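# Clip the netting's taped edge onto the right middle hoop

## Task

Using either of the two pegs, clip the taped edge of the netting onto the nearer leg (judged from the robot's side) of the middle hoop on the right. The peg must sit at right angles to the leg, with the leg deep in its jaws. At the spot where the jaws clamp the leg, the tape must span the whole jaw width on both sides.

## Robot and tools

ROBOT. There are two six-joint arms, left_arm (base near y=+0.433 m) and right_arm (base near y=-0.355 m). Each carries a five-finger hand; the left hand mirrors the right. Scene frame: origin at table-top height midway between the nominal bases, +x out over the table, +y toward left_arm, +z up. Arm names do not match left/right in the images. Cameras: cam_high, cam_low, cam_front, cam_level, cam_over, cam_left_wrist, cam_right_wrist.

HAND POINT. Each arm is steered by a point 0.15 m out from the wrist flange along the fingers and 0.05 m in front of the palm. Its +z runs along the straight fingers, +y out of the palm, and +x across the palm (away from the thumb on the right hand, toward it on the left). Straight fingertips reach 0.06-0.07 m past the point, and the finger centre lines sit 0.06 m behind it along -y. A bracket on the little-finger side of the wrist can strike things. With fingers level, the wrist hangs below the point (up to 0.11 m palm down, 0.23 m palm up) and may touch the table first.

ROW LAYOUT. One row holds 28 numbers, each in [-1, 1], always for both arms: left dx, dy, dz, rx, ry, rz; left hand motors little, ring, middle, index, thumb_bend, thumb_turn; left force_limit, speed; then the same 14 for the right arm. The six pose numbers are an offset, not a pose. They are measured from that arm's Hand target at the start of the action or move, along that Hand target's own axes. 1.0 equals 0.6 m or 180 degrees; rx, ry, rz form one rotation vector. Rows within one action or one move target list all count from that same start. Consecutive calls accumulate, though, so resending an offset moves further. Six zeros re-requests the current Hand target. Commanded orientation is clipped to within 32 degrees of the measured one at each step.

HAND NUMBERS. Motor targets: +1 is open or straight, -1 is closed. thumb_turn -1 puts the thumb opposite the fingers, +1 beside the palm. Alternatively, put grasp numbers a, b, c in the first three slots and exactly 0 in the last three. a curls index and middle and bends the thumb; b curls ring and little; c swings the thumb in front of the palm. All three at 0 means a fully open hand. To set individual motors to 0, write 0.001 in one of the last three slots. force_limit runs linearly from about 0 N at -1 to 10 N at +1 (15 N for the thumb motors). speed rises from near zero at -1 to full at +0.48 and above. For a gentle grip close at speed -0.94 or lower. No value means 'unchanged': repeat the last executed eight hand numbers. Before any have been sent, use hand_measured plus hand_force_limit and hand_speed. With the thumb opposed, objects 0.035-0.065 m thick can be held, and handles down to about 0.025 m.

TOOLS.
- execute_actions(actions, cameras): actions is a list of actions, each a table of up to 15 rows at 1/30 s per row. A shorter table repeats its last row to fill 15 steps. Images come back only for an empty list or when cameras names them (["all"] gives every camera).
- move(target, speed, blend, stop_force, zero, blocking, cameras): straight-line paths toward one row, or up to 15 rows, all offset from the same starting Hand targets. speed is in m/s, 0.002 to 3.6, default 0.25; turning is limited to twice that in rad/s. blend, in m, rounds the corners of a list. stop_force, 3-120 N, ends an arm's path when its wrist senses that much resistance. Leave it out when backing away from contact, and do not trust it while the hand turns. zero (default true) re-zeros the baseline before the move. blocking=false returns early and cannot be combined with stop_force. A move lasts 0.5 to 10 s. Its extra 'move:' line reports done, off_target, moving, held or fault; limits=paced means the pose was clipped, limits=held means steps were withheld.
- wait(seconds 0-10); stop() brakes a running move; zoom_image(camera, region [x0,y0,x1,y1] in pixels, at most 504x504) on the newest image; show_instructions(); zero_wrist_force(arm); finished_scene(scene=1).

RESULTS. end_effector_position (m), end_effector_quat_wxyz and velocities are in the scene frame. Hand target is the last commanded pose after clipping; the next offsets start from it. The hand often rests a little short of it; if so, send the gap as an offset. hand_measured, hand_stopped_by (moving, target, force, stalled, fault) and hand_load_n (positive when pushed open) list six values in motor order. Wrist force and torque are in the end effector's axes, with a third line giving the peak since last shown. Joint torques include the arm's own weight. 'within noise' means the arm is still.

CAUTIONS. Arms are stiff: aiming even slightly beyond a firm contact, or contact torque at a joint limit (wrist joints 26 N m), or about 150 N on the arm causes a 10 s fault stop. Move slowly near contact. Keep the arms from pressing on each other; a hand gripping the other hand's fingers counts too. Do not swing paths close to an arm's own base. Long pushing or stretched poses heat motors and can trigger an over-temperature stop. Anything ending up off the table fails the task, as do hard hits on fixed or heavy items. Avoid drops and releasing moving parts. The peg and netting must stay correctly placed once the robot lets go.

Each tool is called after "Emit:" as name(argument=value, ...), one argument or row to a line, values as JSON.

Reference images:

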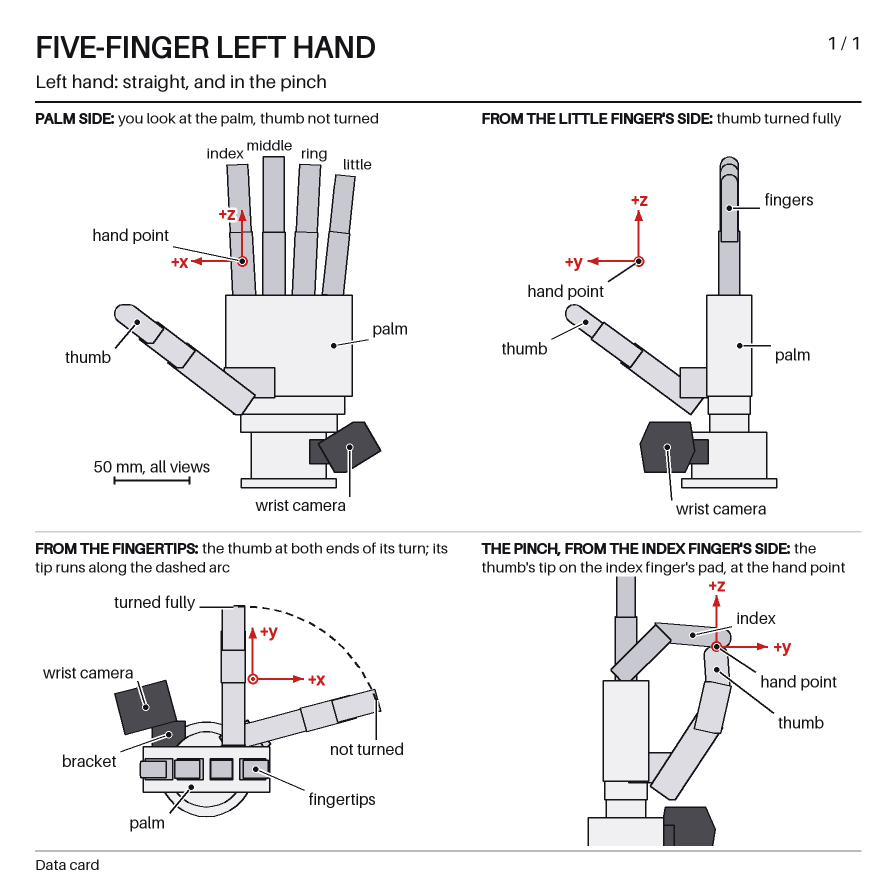

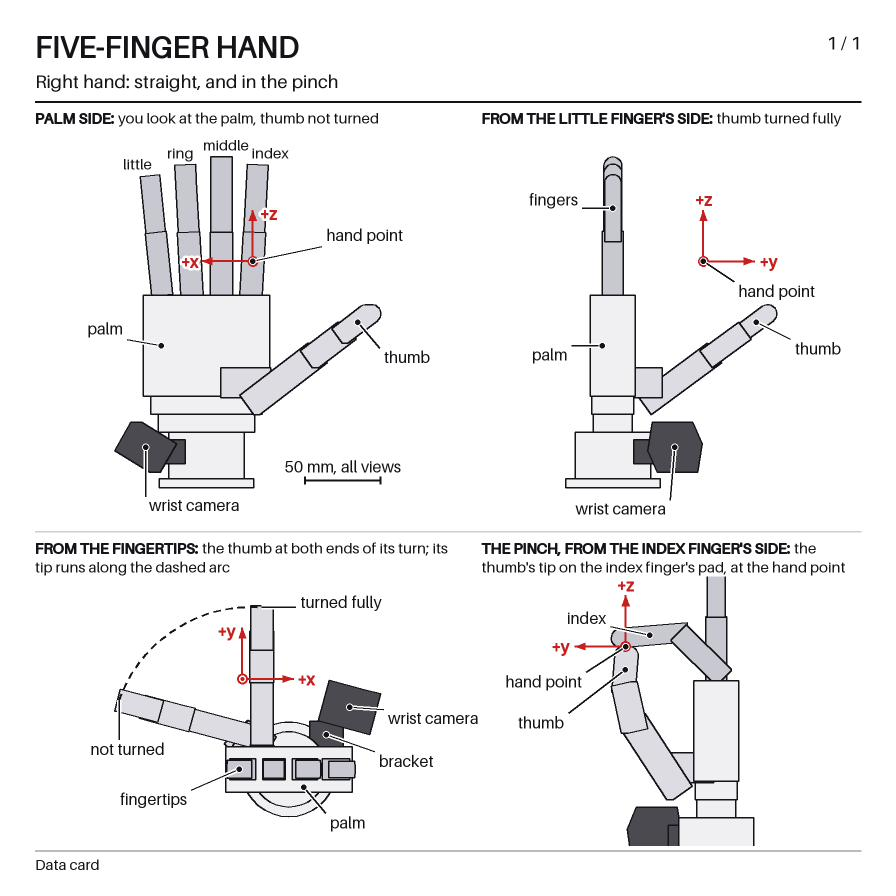

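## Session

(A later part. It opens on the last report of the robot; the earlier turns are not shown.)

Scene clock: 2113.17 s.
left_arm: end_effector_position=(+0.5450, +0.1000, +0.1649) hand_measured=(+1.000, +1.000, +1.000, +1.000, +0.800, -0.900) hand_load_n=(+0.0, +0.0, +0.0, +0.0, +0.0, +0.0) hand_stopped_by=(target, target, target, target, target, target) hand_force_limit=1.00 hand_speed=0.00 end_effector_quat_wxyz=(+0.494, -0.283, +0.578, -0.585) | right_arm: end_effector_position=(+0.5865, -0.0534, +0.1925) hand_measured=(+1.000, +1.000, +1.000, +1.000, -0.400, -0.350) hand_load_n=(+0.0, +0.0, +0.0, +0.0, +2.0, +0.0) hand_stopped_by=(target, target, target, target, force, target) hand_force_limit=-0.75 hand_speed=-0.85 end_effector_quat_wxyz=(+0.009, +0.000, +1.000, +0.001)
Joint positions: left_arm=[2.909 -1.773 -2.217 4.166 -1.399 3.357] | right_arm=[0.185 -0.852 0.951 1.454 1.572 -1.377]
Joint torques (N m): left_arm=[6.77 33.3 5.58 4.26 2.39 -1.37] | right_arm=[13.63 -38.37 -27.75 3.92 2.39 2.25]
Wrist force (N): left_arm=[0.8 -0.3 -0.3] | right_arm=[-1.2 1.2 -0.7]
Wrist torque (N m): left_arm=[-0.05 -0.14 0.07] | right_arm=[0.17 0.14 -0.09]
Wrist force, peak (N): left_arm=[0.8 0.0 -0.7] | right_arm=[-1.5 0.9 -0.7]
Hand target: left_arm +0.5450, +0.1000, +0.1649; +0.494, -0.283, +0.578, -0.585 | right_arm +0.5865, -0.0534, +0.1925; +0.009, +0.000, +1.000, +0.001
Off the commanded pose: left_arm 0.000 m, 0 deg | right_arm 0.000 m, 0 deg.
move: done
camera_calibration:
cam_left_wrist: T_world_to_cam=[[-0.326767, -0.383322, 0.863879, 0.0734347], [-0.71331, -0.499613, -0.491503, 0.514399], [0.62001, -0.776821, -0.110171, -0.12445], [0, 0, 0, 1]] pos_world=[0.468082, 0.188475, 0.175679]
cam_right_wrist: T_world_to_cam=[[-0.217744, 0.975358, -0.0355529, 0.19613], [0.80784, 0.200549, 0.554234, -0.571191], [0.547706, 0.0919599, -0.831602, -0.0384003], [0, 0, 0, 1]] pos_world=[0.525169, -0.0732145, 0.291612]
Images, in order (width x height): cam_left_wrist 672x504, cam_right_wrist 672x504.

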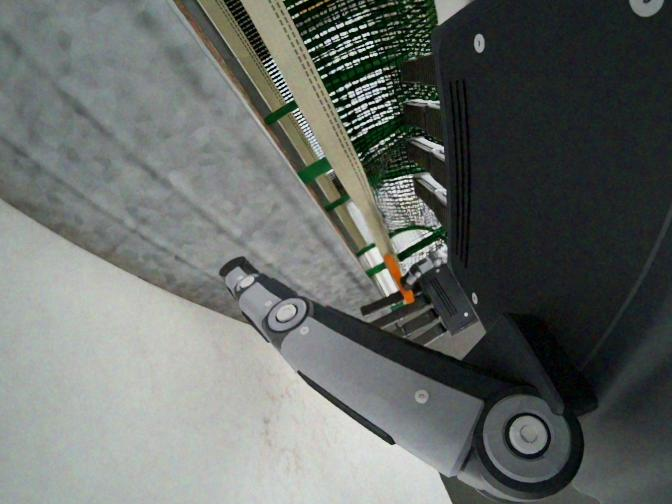

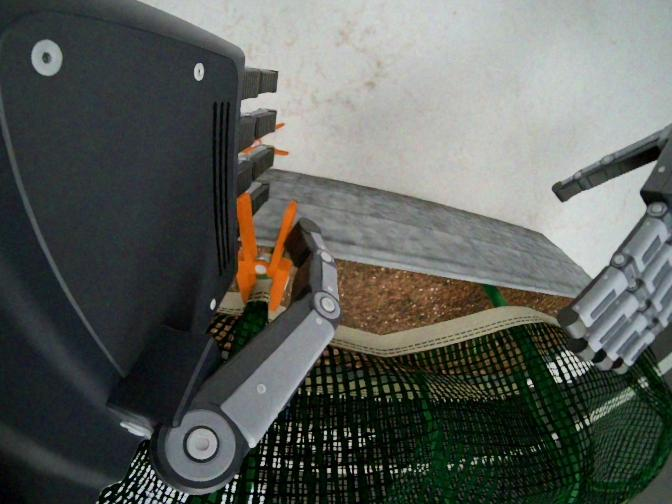

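Emit:
move(
  target=[0,0,0,0,0,0, 1,1,1,1,0.8,-0.9, 1,0, 0,0.0035,0,0,0,0, 1,1,1,1,-0.98,-0.35, 1,-0.85],
  speed=0.006,
  cameras=["cam_left_wrist","cam_right_wrist"],
)

Emit:
zoom_image(
  camera="cam_right_wrist",
  region=[200, 200, 340, 340],
)

Emit:
zoom_image(
  camera="cam_left_wrist",
  region=[360, 230, 420, 310],
)

Scene clock: 2118.13 s.
left_arm: end_effector_position=(+0.5450, +0.1000, +0.1649) hand_measured=(+1.000, +1.000, +1.000, +1.000, +0.800, -0.900) hand_load_n=(+0.0, +0.0, +0.0, +0.0, +0.0, +0.0) hand_stopped_by=(target, target, target, target, target, target) hand_force_limit=1.00 hand_speed=0.00 end_effector_quat_wxyz=(+0.494, -0.283, +0.578, -0.585) | right_arm: end_effector_position=(+0.5865, -0.0514, +0.1925) hand_measured=(+1.000, +1.000, +1.000, +1.000, -0.488, -0.350) hand_load_n=(+0.0, +0.0, +0.5, +0.0, +15.0, +0.5) hand_stopped_by=(target, target, target, target, force, target) hand_force_limit=1.00 hand_speed=-0.85 end_effector_quat_wxyz=(+0.009, +0.000, +1.000, +0.001)
Joint positions: left_arm=[2.909 -1.773 -2.217 4.166 -1.399 3.357] | right_arm=[0.188 -0.85 0.946 1.456 1.572 -1.373]
Joint torques (N m): left_arm=[6.83 33 5.69 4.37 2.35 -1.51] | right_arm=[13.23 -37.33 -27.86 3.98 2.58 2.28]
Wrist force (N): left_arm=[0.7 0.0 -0.3] | right_arm=[-0.2 1.3 -0.5]
Wrist torque (N m): left_arm=[-0.01 -0.12 0.06] | right_arm=[0.17 0.10 -0.07]
Wrist force, peak (N): left_arm=[0.6 -0.5 -0.7] | right_arm=[-1.4 1.1 -0.6]
Hand target: left_arm +0.5450, +0.1000, +0.1649; +0.494, -0.283, +0.578, -0.585 | right_arm +0.5865, -0.0513, +0.1925; +0.009, +0.000, +1.000, +0.001
Off the commanded pose: left_arm 0.000 m, 0 deg | right_arm 0.000 m, 0 deg.
move: done
camera_calibration:
cam_left_wrist: T_world_to_cam=[[-0.326767, -0.383322, 0.863879, 0.0734347], [-0.71331, -0.499613, -0.491503, 0.514399], [0.62001, -0.776821, -0.110171, -0.12445], [0, 0, 0, 1]] pos_world=[0.468082, 0.188475, 0.175679]
cam_right_wrist: T_world_to_cam=[[-0.217742, 0.975359, -0.0355517, 0.194178], [0.80784, 0.200547, 0.554234, -0.571592], [0.547706, 0.0919599, -0.831602, -0.0385842], [0, 0, 0, 1]] pos_world=[0.525169, -0.0712145, 0.291612]
Images, in order (width x height): cam_left_wrist 672x504, cam_right_wrist 672x504.

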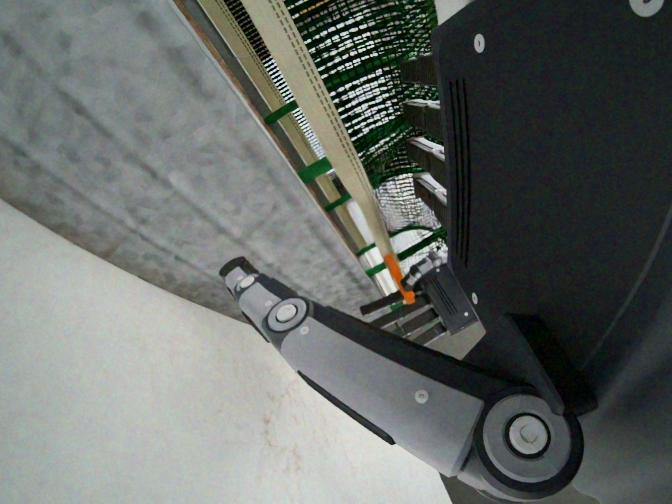

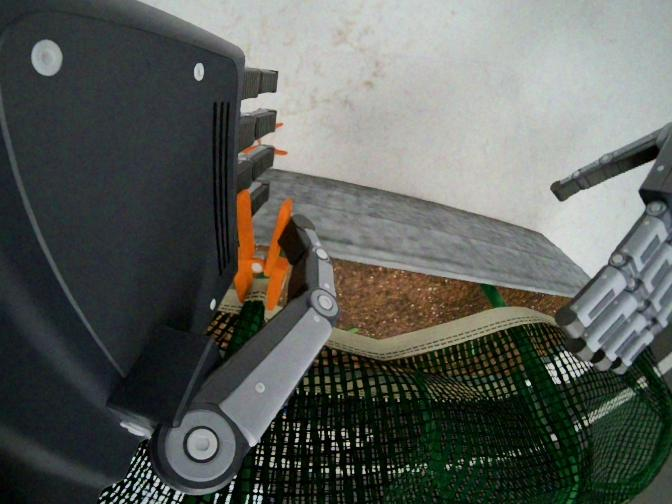

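Scaled by 3.600 from the camera's 672x504 image, which has a finer 960x720 frame.

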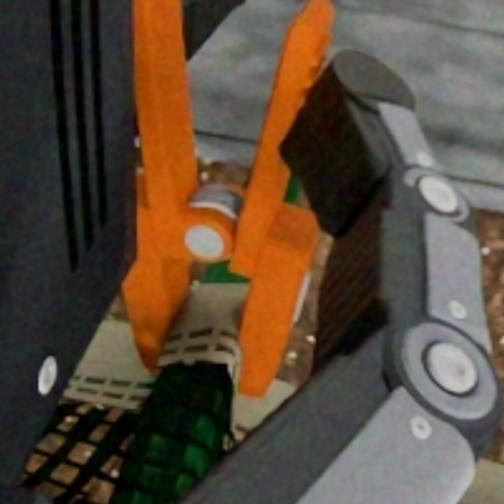

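Scaled by 6.300 from the camera's 672x504 image, which has a finer 960x720 frame.

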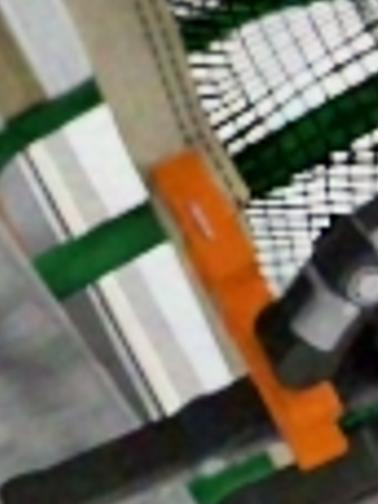

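Emit:
move(
  target=[0,0,0,0,0,0, 1,1,1,1,0.8,-0.9, 1,0, -0.0133,0,0.0002,0,0,0, 1,1,1,1,-0.98,-0.35, 1,-0.85],
  speed=0.008,
  stop_force=12,
  cameras=["cam_left_wrist","cam_right_wrist"],
)

Emit:
zoom_image(
  camera="cam_right_wrist",
  region=[200, 200, 340, 340],
)

Emit:
zoom_image(
  camera="cam_left_wrist",
  region=[360, 230, 420, 310],
)

Scene clock: 2124.63 s.
left_arm: end_effector_position=(+0.5450, +0.1000, +0.1649) hand_measured=(+1.000, +1.000, +1.000, +1.000, +0.800, -0.900) hand_load_n=(+0.0, +0.0, +0.0, +0.0, +0.0, +0.0) hand_stopped_by=(target, target, target, target, target, target) hand_force_limit=1.00 hand_speed=0.00 end_effector_quat_wxyz=(+0.494, -0.283, +0.578, -0.585) | right_arm: end_effector_position=(+0.5945, -0.0513, +0.1925) hand_measured=(+1.000, +1.000, +1.000, +1.000, -0.488, -0.350) hand_load_n=(+0.0, +0.0, +0.0, +0.5, +11.0, -1.5) hand_stopped_by=(target, target, target, target, force, target) hand_force_limit=1.00 hand_speed=-0.85 end_effector_quat_wxyz=(+0.009, +0.000, +1.000, +0.001)
Joint positions: left_arm=[2.909 -1.773 -2.217 4.166 -1.399 3.357] | right_arm=[0.186 -0.828 0.908 1.472 1.572 -1.376]
Joint torques (N m): left_arm=[7.05 32.39 6.05 4.32 2.48 -1.48] | right_arm=[-18.11 -38.86 -29.45 2.11 -0.25 -2.2]
Wrist force (N): left_arm=[0.3 0.0 -0.3] | right_arm=[7.7 5.7 -1.2]
Wrist torque (N m): left_arm=[-0.01 -0.07 0.04] | right_arm=[0.29 0.08 0.30]
Wrist force, peak (N): left_arm=[0.7 -0.1 -0.8] | right_arm=[9.2 5.7 -1.3]
Hand target: left_arm +0.5450, +0.1000, +0.1649; +0.494, -0.283, +0.578, -0.585 | right_arm +0.5945, -0.0513, +0.1925; +0.009, +0.000, +1.000, +0.001
Off the commanded pose: left_arm 0.000 m, 0 deg | right_arm 0.000 m, 0 deg.
move: done
camera_calibration:
cam_left_wrist: T_world_to_cam=[[-0.326767, -0.383322, 0.863879, 0.0734347], [-0.71331, -0.499613, -0.491503, 0.514399], [0.62001, -0.776821, -0.110171, -0.12445], [0, 0, 0, 1]] pos_world=[0.468082, 0.188475, 0.175679]
cam_right_wrist: T_world_to_cam=[[-0.217744, 0.975358, -0.0355529, 0.195824], [0.80784, 0.200549, 0.554234, -0.578075], [0.547706, 0.0919599, -0.831602, -0.042975], [0, 0, 0, 1]] pos_world=[0.533169, -0.0711145, 0.291612]
Images, in order (width x height): cam_left_wrist 672x504, cam_right_wrist 672x504.

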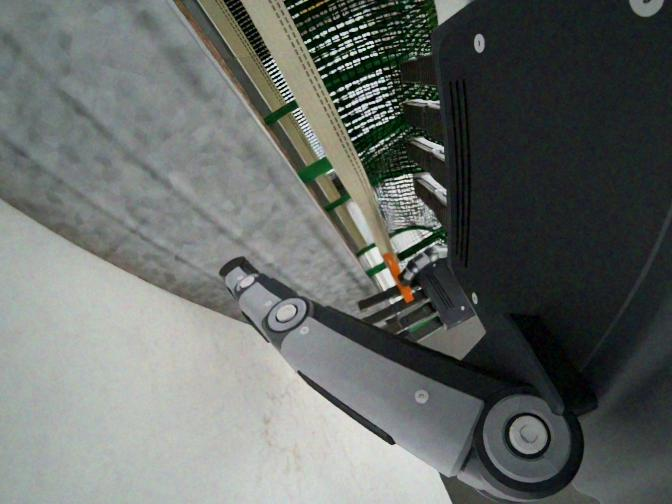

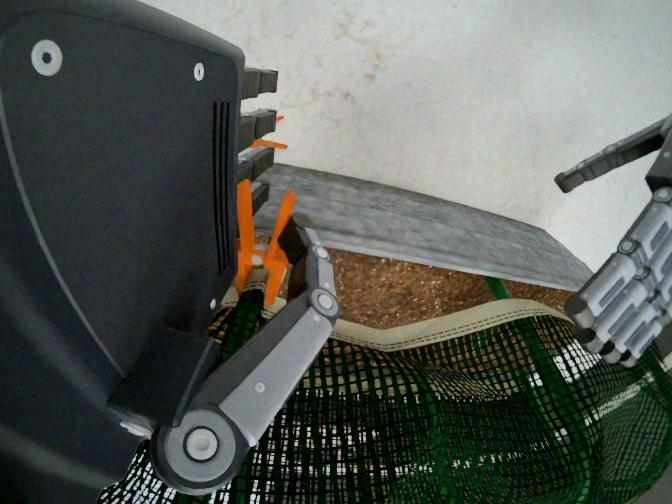

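Scaled by 3.600 from the camera's 672x504 image, which has a finer 960x720 frame.

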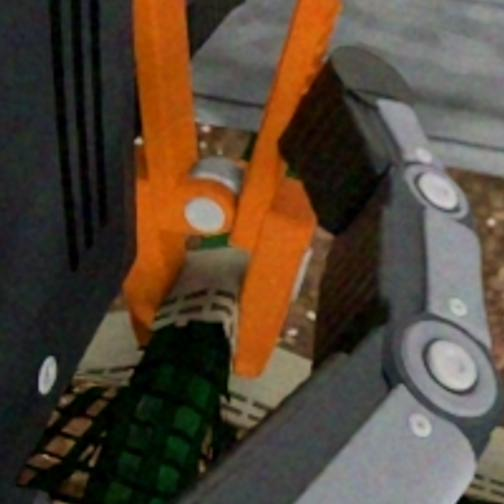

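Scaled by 6.300 from the camera's 672x504 image, which has a finer 960x720 frame.

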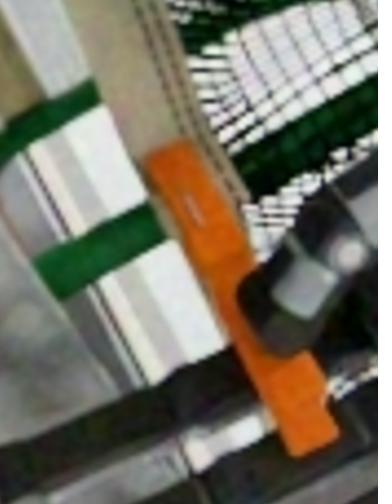

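Emit:
zoom_image(
  camera="cam_left_wrist",
  region=[376, 244, 402, 278],
)

Scaled by 14.824 from the camera's 672x504 image, which has a finer 960x720 frame.

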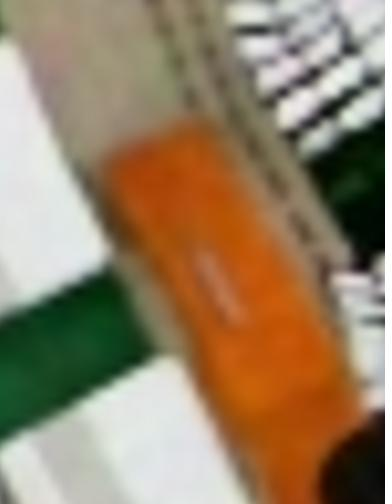

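Emit:
move(
  target=[
    [0,0,0,0,0,0, 1,1,1,1,0.8,-0.9, 1,0, -0.0008,-0.003,0,0,0,0, 1,1,1,1,-0.2,-0.35, 1,-0.8],
    [0,0,0,0,0,0, 1,1,1,1,0.8,-0.9, 1,0, -0.0008,-0.0075,0,0,0,0, 1,1,1,1,-0.2,-0.35, 1,-0.8],
  ],
  speed=0.005,
  cameras=["cam_level","cam_left_wrist","cam_right_wrist"],
)

Emit:
zoom_image(
  camera="cam_left_wrist",
  region=[376, 244, 402, 278],
)

Emit:
zoom_image(
  camera="cam_right_wrist",
  region=[200, 200, 340, 340],
)

Emit:
zoom_image(
  camera="cam_level",
  region=[306, 238, 358, 290],
)

Scene clock: 2139.53 s.
left_arm: end_effector_position=(+0.5450, +0.1000, +0.1649) hand_measured=(+1.000, +1.000, +1.000, +1.000, +0.800, -0.900) hand_load_n=(+0.0, +0.0, +0.0, +0.0, +0.0, +0.0) hand_stopped_by=(target, target, target, target, target, target) hand_force_limit=1.00 hand_speed=0.00 end_effector_quat_wxyz=(+0.494, -0.283, +0.578, -0.585) | right_arm: end_effector_position=(+0.5950, -0.0556, +0.1925) hand_measured=(+1.000, +1.000, +1.000, +1.000, -0.200, -0.350) hand_load_n=(+0.0, +0.0, +0.0, +0.0, +0.0, +0.0) hand_stopped_by=(target, target, target, target, target, target) hand_force_limit=1.00 hand_speed=-0.80 end_effector_quat_wxyz=(+0.009, +0.000, +1.000, +0.001)
Joint positions: left_arm=[2.909 -1.773 -2.217 4.166 -1.399 3.357] | right_arm=[0.178 -0.832 0.915 1.469 1.572 -1.384]
Joint torques (N m): left_arm=[7.34 32.24 5.88 4.36 2.38 -1.43] | right_arm=[-13.17 -58.82 -5.98 0.66 -2 -2.51]
Wrist force (N): left_arm=[0.6 -0.1 -0.4] | right_arm=[-0.6 0.4 -0.9]
Wrist torque (N m): left_arm=[-0.02 -0.12 0.06] | right_arm=[0.13 0.12 0.01]
Wrist force, peak (N): left_arm=[0.7 -0.4 -0.6] | right_arm=[7.7 5.7 -1.3]
Hand target: left_arm +0.5450, +0.1000, +0.1649; +0.494, -0.283, +0.578, -0.585 | right_arm +0.5950, -0.0558, +0.1925; +0.009, +0.000, +1.000, +0.001
Off the commanded pose: left_arm 0.000 m, 0 deg | right_arm 0.000 m, 0 deg.
move: done
camera_calibration:
cam_left_wrist: T_world_to_cam=[[-0.326767, -0.383322, 0.863879, 0.0734347], [-0.71331, -0.499613, -0.491503, 0.514399], [0.62001, -0.776821, -0.110171, -0.12445], [0, 0, 0, 1]] pos_world=[0.468082, 0.188475, 0.175679]
cam_right_wrist: T_world_to_cam=[[-0.217744, 0.975358, -0.0355529, 0.200105], [0.80784, 0.200549, 0.554234, -0.577535], [0.547706, 0.0919599, -0.831602, -0.0427987], [0, 0, 0, 1]] pos_world=[0.533569, -0.0754145, 0.291612]
Images, in order (width x height): cam_level 504x504, cam_left_wrist 672x504, cam_right_wrist 672x504.

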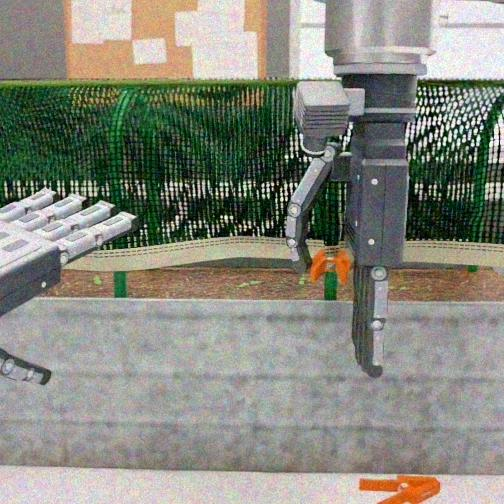

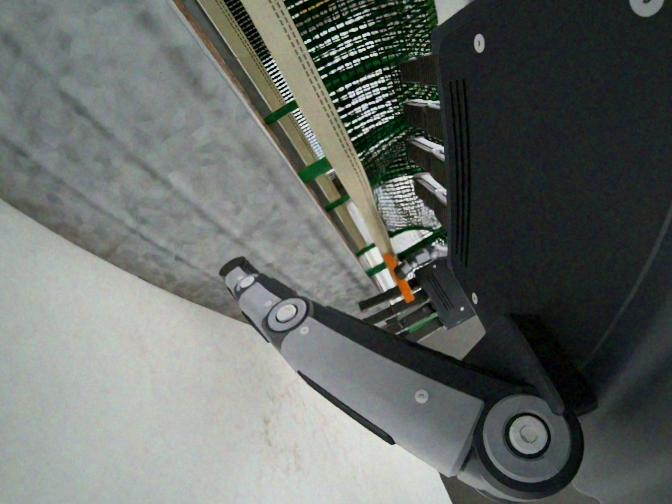

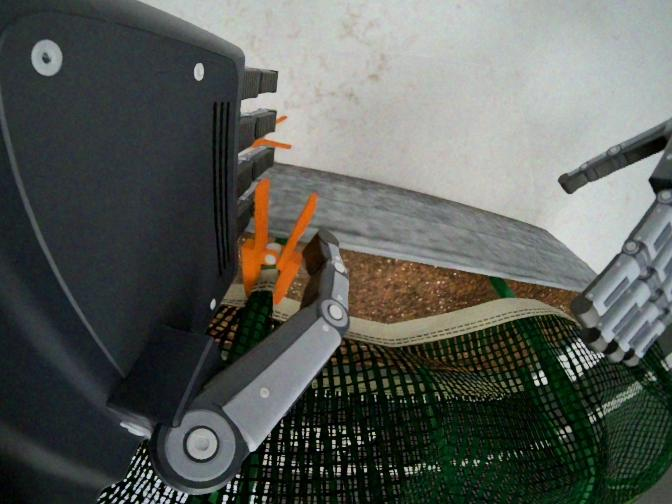

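Scaled by 14.824 from the camera's 672x504 image, which has a finer 960x720 frame.

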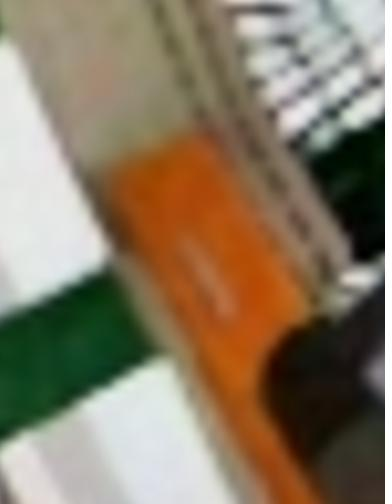

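Scaled by 3.600 from the camera's 672x504 image, which has a finer 960x720 frame.

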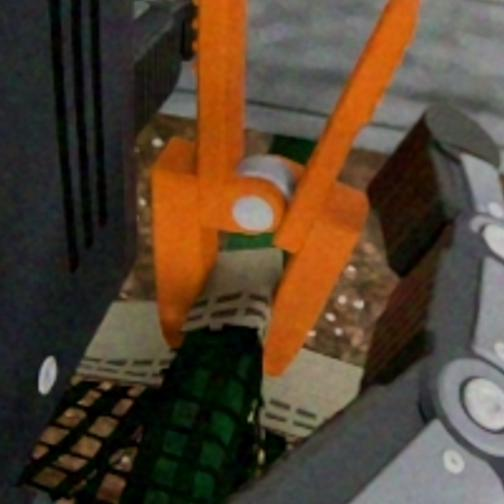

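Scaled by 9.692.

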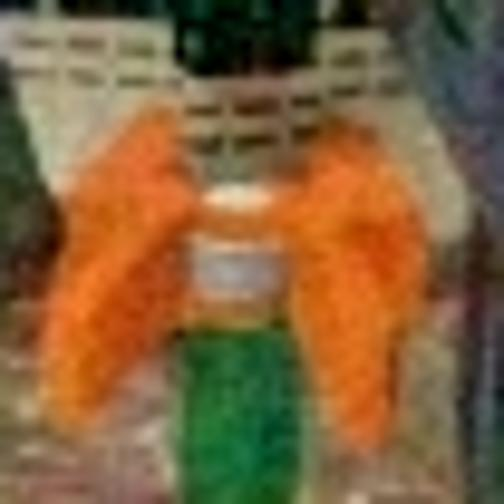

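Emit:
move(
  target=[
    [0,0,0,0,0,0, 1,1,1,1,0.8,-0.9, 1,0, 0,0.0001,0,0,0,0, 1,1,1,1,0.7,-0.35, 1,0],
    [0,0,0,0,0,0, 1,1,1,1,0.8,-0.9, 1,0, 0,-0.008,0,0,0,0, 1,1,1,1,0.7,-0.35, 1,0],
    [0,0,0,0,0,0, 1,1,1,1,0.8,-0.9, 1,0, 0.15,-0.008,0,0,0,0, 1,1,1,1,0.7,-0.35, 1,0],
    [0.0905,-0.0156,0.0397,0,0,0, 1,1,1,1,0.8,-0.9, 1,0, 0.25,-0.15,-0.05,0,0,0, 1,1,1,1,0.7,-0.35, 1,0],
  ],
  speed=[0.02,0.03,0.1,0.15],
  blend=[0,0,0.01,0],
  cameras=["cam_level","cam_left_wrist","cam_over","cam_front"],
)

Emit:
zoom_image(
  camera="cam_left_wrist",
  region=[362, 216, 402, 266],
)

Emit:
zoom_image(
  camera="cam_level",
  region=[306, 238, 358, 290],
)

Emit:
zoom_image(
  camera="cam_over",
  region=[290, 260, 370, 350],
)

Scene clock: 2149.57 s.
left_arm: end_effector_position=(+0.5450, +0.0401, +0.1650) hand_measured=(+1.000, +1.000, +1.000, +1.000, +0.800, -0.900) hand_load_n=(+0.0, +0.0, +0.0, +0.0, +0.0, +0.0) hand_stopped_by=(target, target, target, target, target, target) hand_force_limit=1.00 hand_speed=0.00 end_effector_quat_wxyz=(+0.494, -0.283, +0.578, -0.585) | right_arm: end_effector_position=(+0.4446, -0.1459, +0.2195) hand_measured=(+1.000, +1.000, +1.000, +1.000, +0.700, -0.350) hand_load_n=(+0.0, +0.0, +0.0, +0.0, -0.5, +0.0) hand_stopped_by=(target, target, target, target, target, target) hand_force_limit=1.00 hand_speed=0.00 end_effector_quat_wxyz=(+0.009, +0.000, +1.000, +0.001)
Joint positions: left_arm=[2.76 -1.847 -2.115 4.135 -1.546 3.383] | right_arm=[0.029 -1.29 1.548 1.295 1.569 -1.533]
Joint torques (N m): left_arm=[-8.42 15.17 25.24 -0.93 -2 1.66] | right_arm=[-14.03 -41.58 -6.01 0.84 -2.04 -2.52]
Wrist force (N): left_arm=[0.3 -0.2 -0.5] | right_arm=[-0.5 0.3 -0.8]
Wrist torque (N m): left_arm=[-0.04 -0.07 -0.07] | right_arm=[0.11 0.11 0.01]
Wrist force, peak (N): left_arm=[1.3 -0.2 -0.4] | right_arm=[-1.1 0.3 -1.3]
Hand target: left_arm +0.5450, +0.0400, +0.1650; +0.494, -0.283, +0.578, -0.585 | right_arm +0.4445, -0.1460, +0.2196; +0.009, +0.000, +1.000, +0.001
Off the commanded pose: left_arm 0.000 m, 0 deg | right_arm 0.000 m, 0 deg.
move: done
camera_calibration:
cam_left_wrist: T_world_to_cam=[[-0.32681, -0.383267, 0.863887, 0.0504859], [-0.713385, -0.49952, -0.491489, 0.484493], [0.6199, -0.776908, -0.110169, -0.170919], [0, 0, 0, 1]] pos_world=[0.468082, 0.128575, 0.175679]
Images, in order (width x height): cam_front 504x504, cam_level 504x504, cam_over 504x504, cam_left_wrist 672x504.

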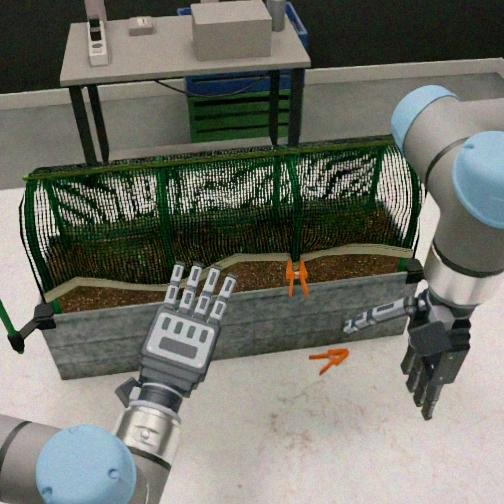

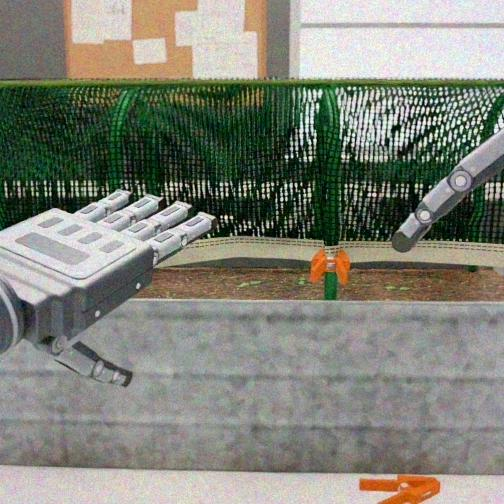

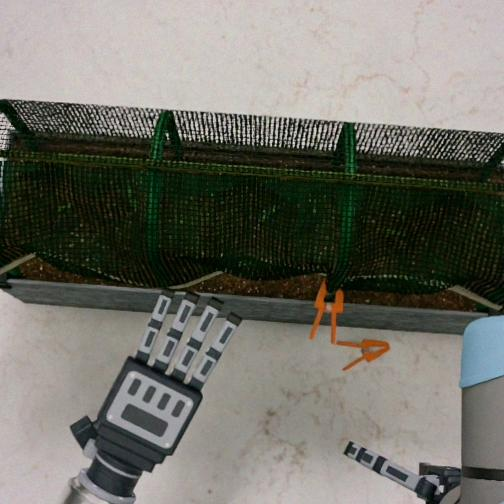

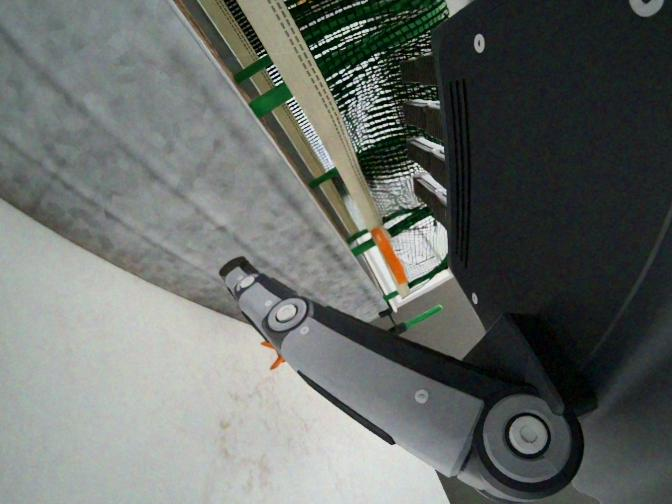

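Scaled by 10.080 from the camera's 672x504 image, which has a finer 960x720 frame.

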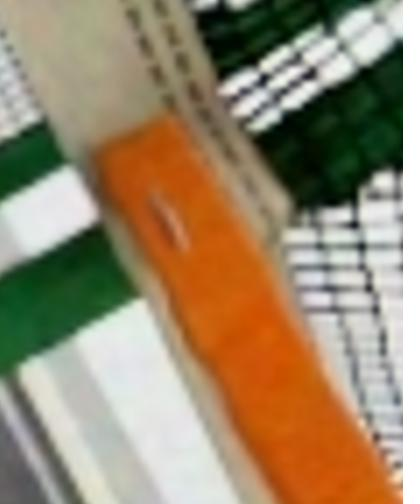

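Scaled by 9.692.

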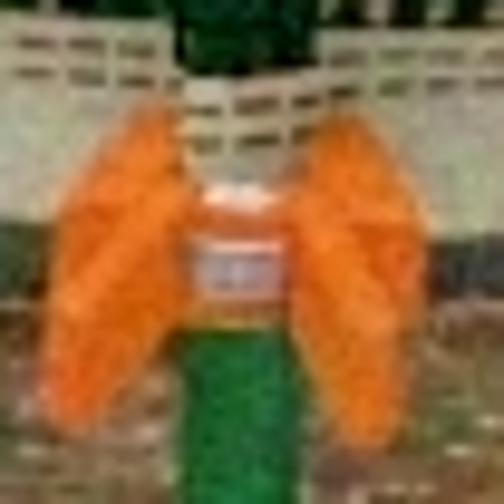

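Scaled by 5.600.

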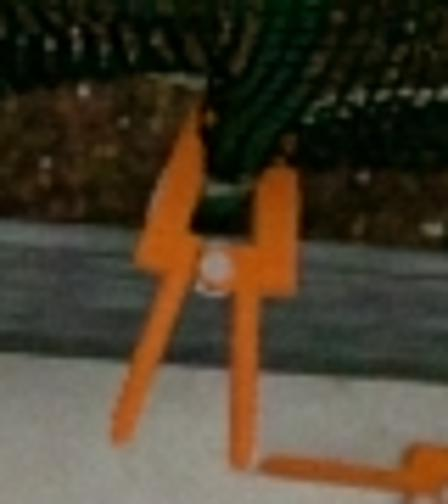

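Emit:
finished_scene(
  scene=1,
)

The scene is finished: the task was done.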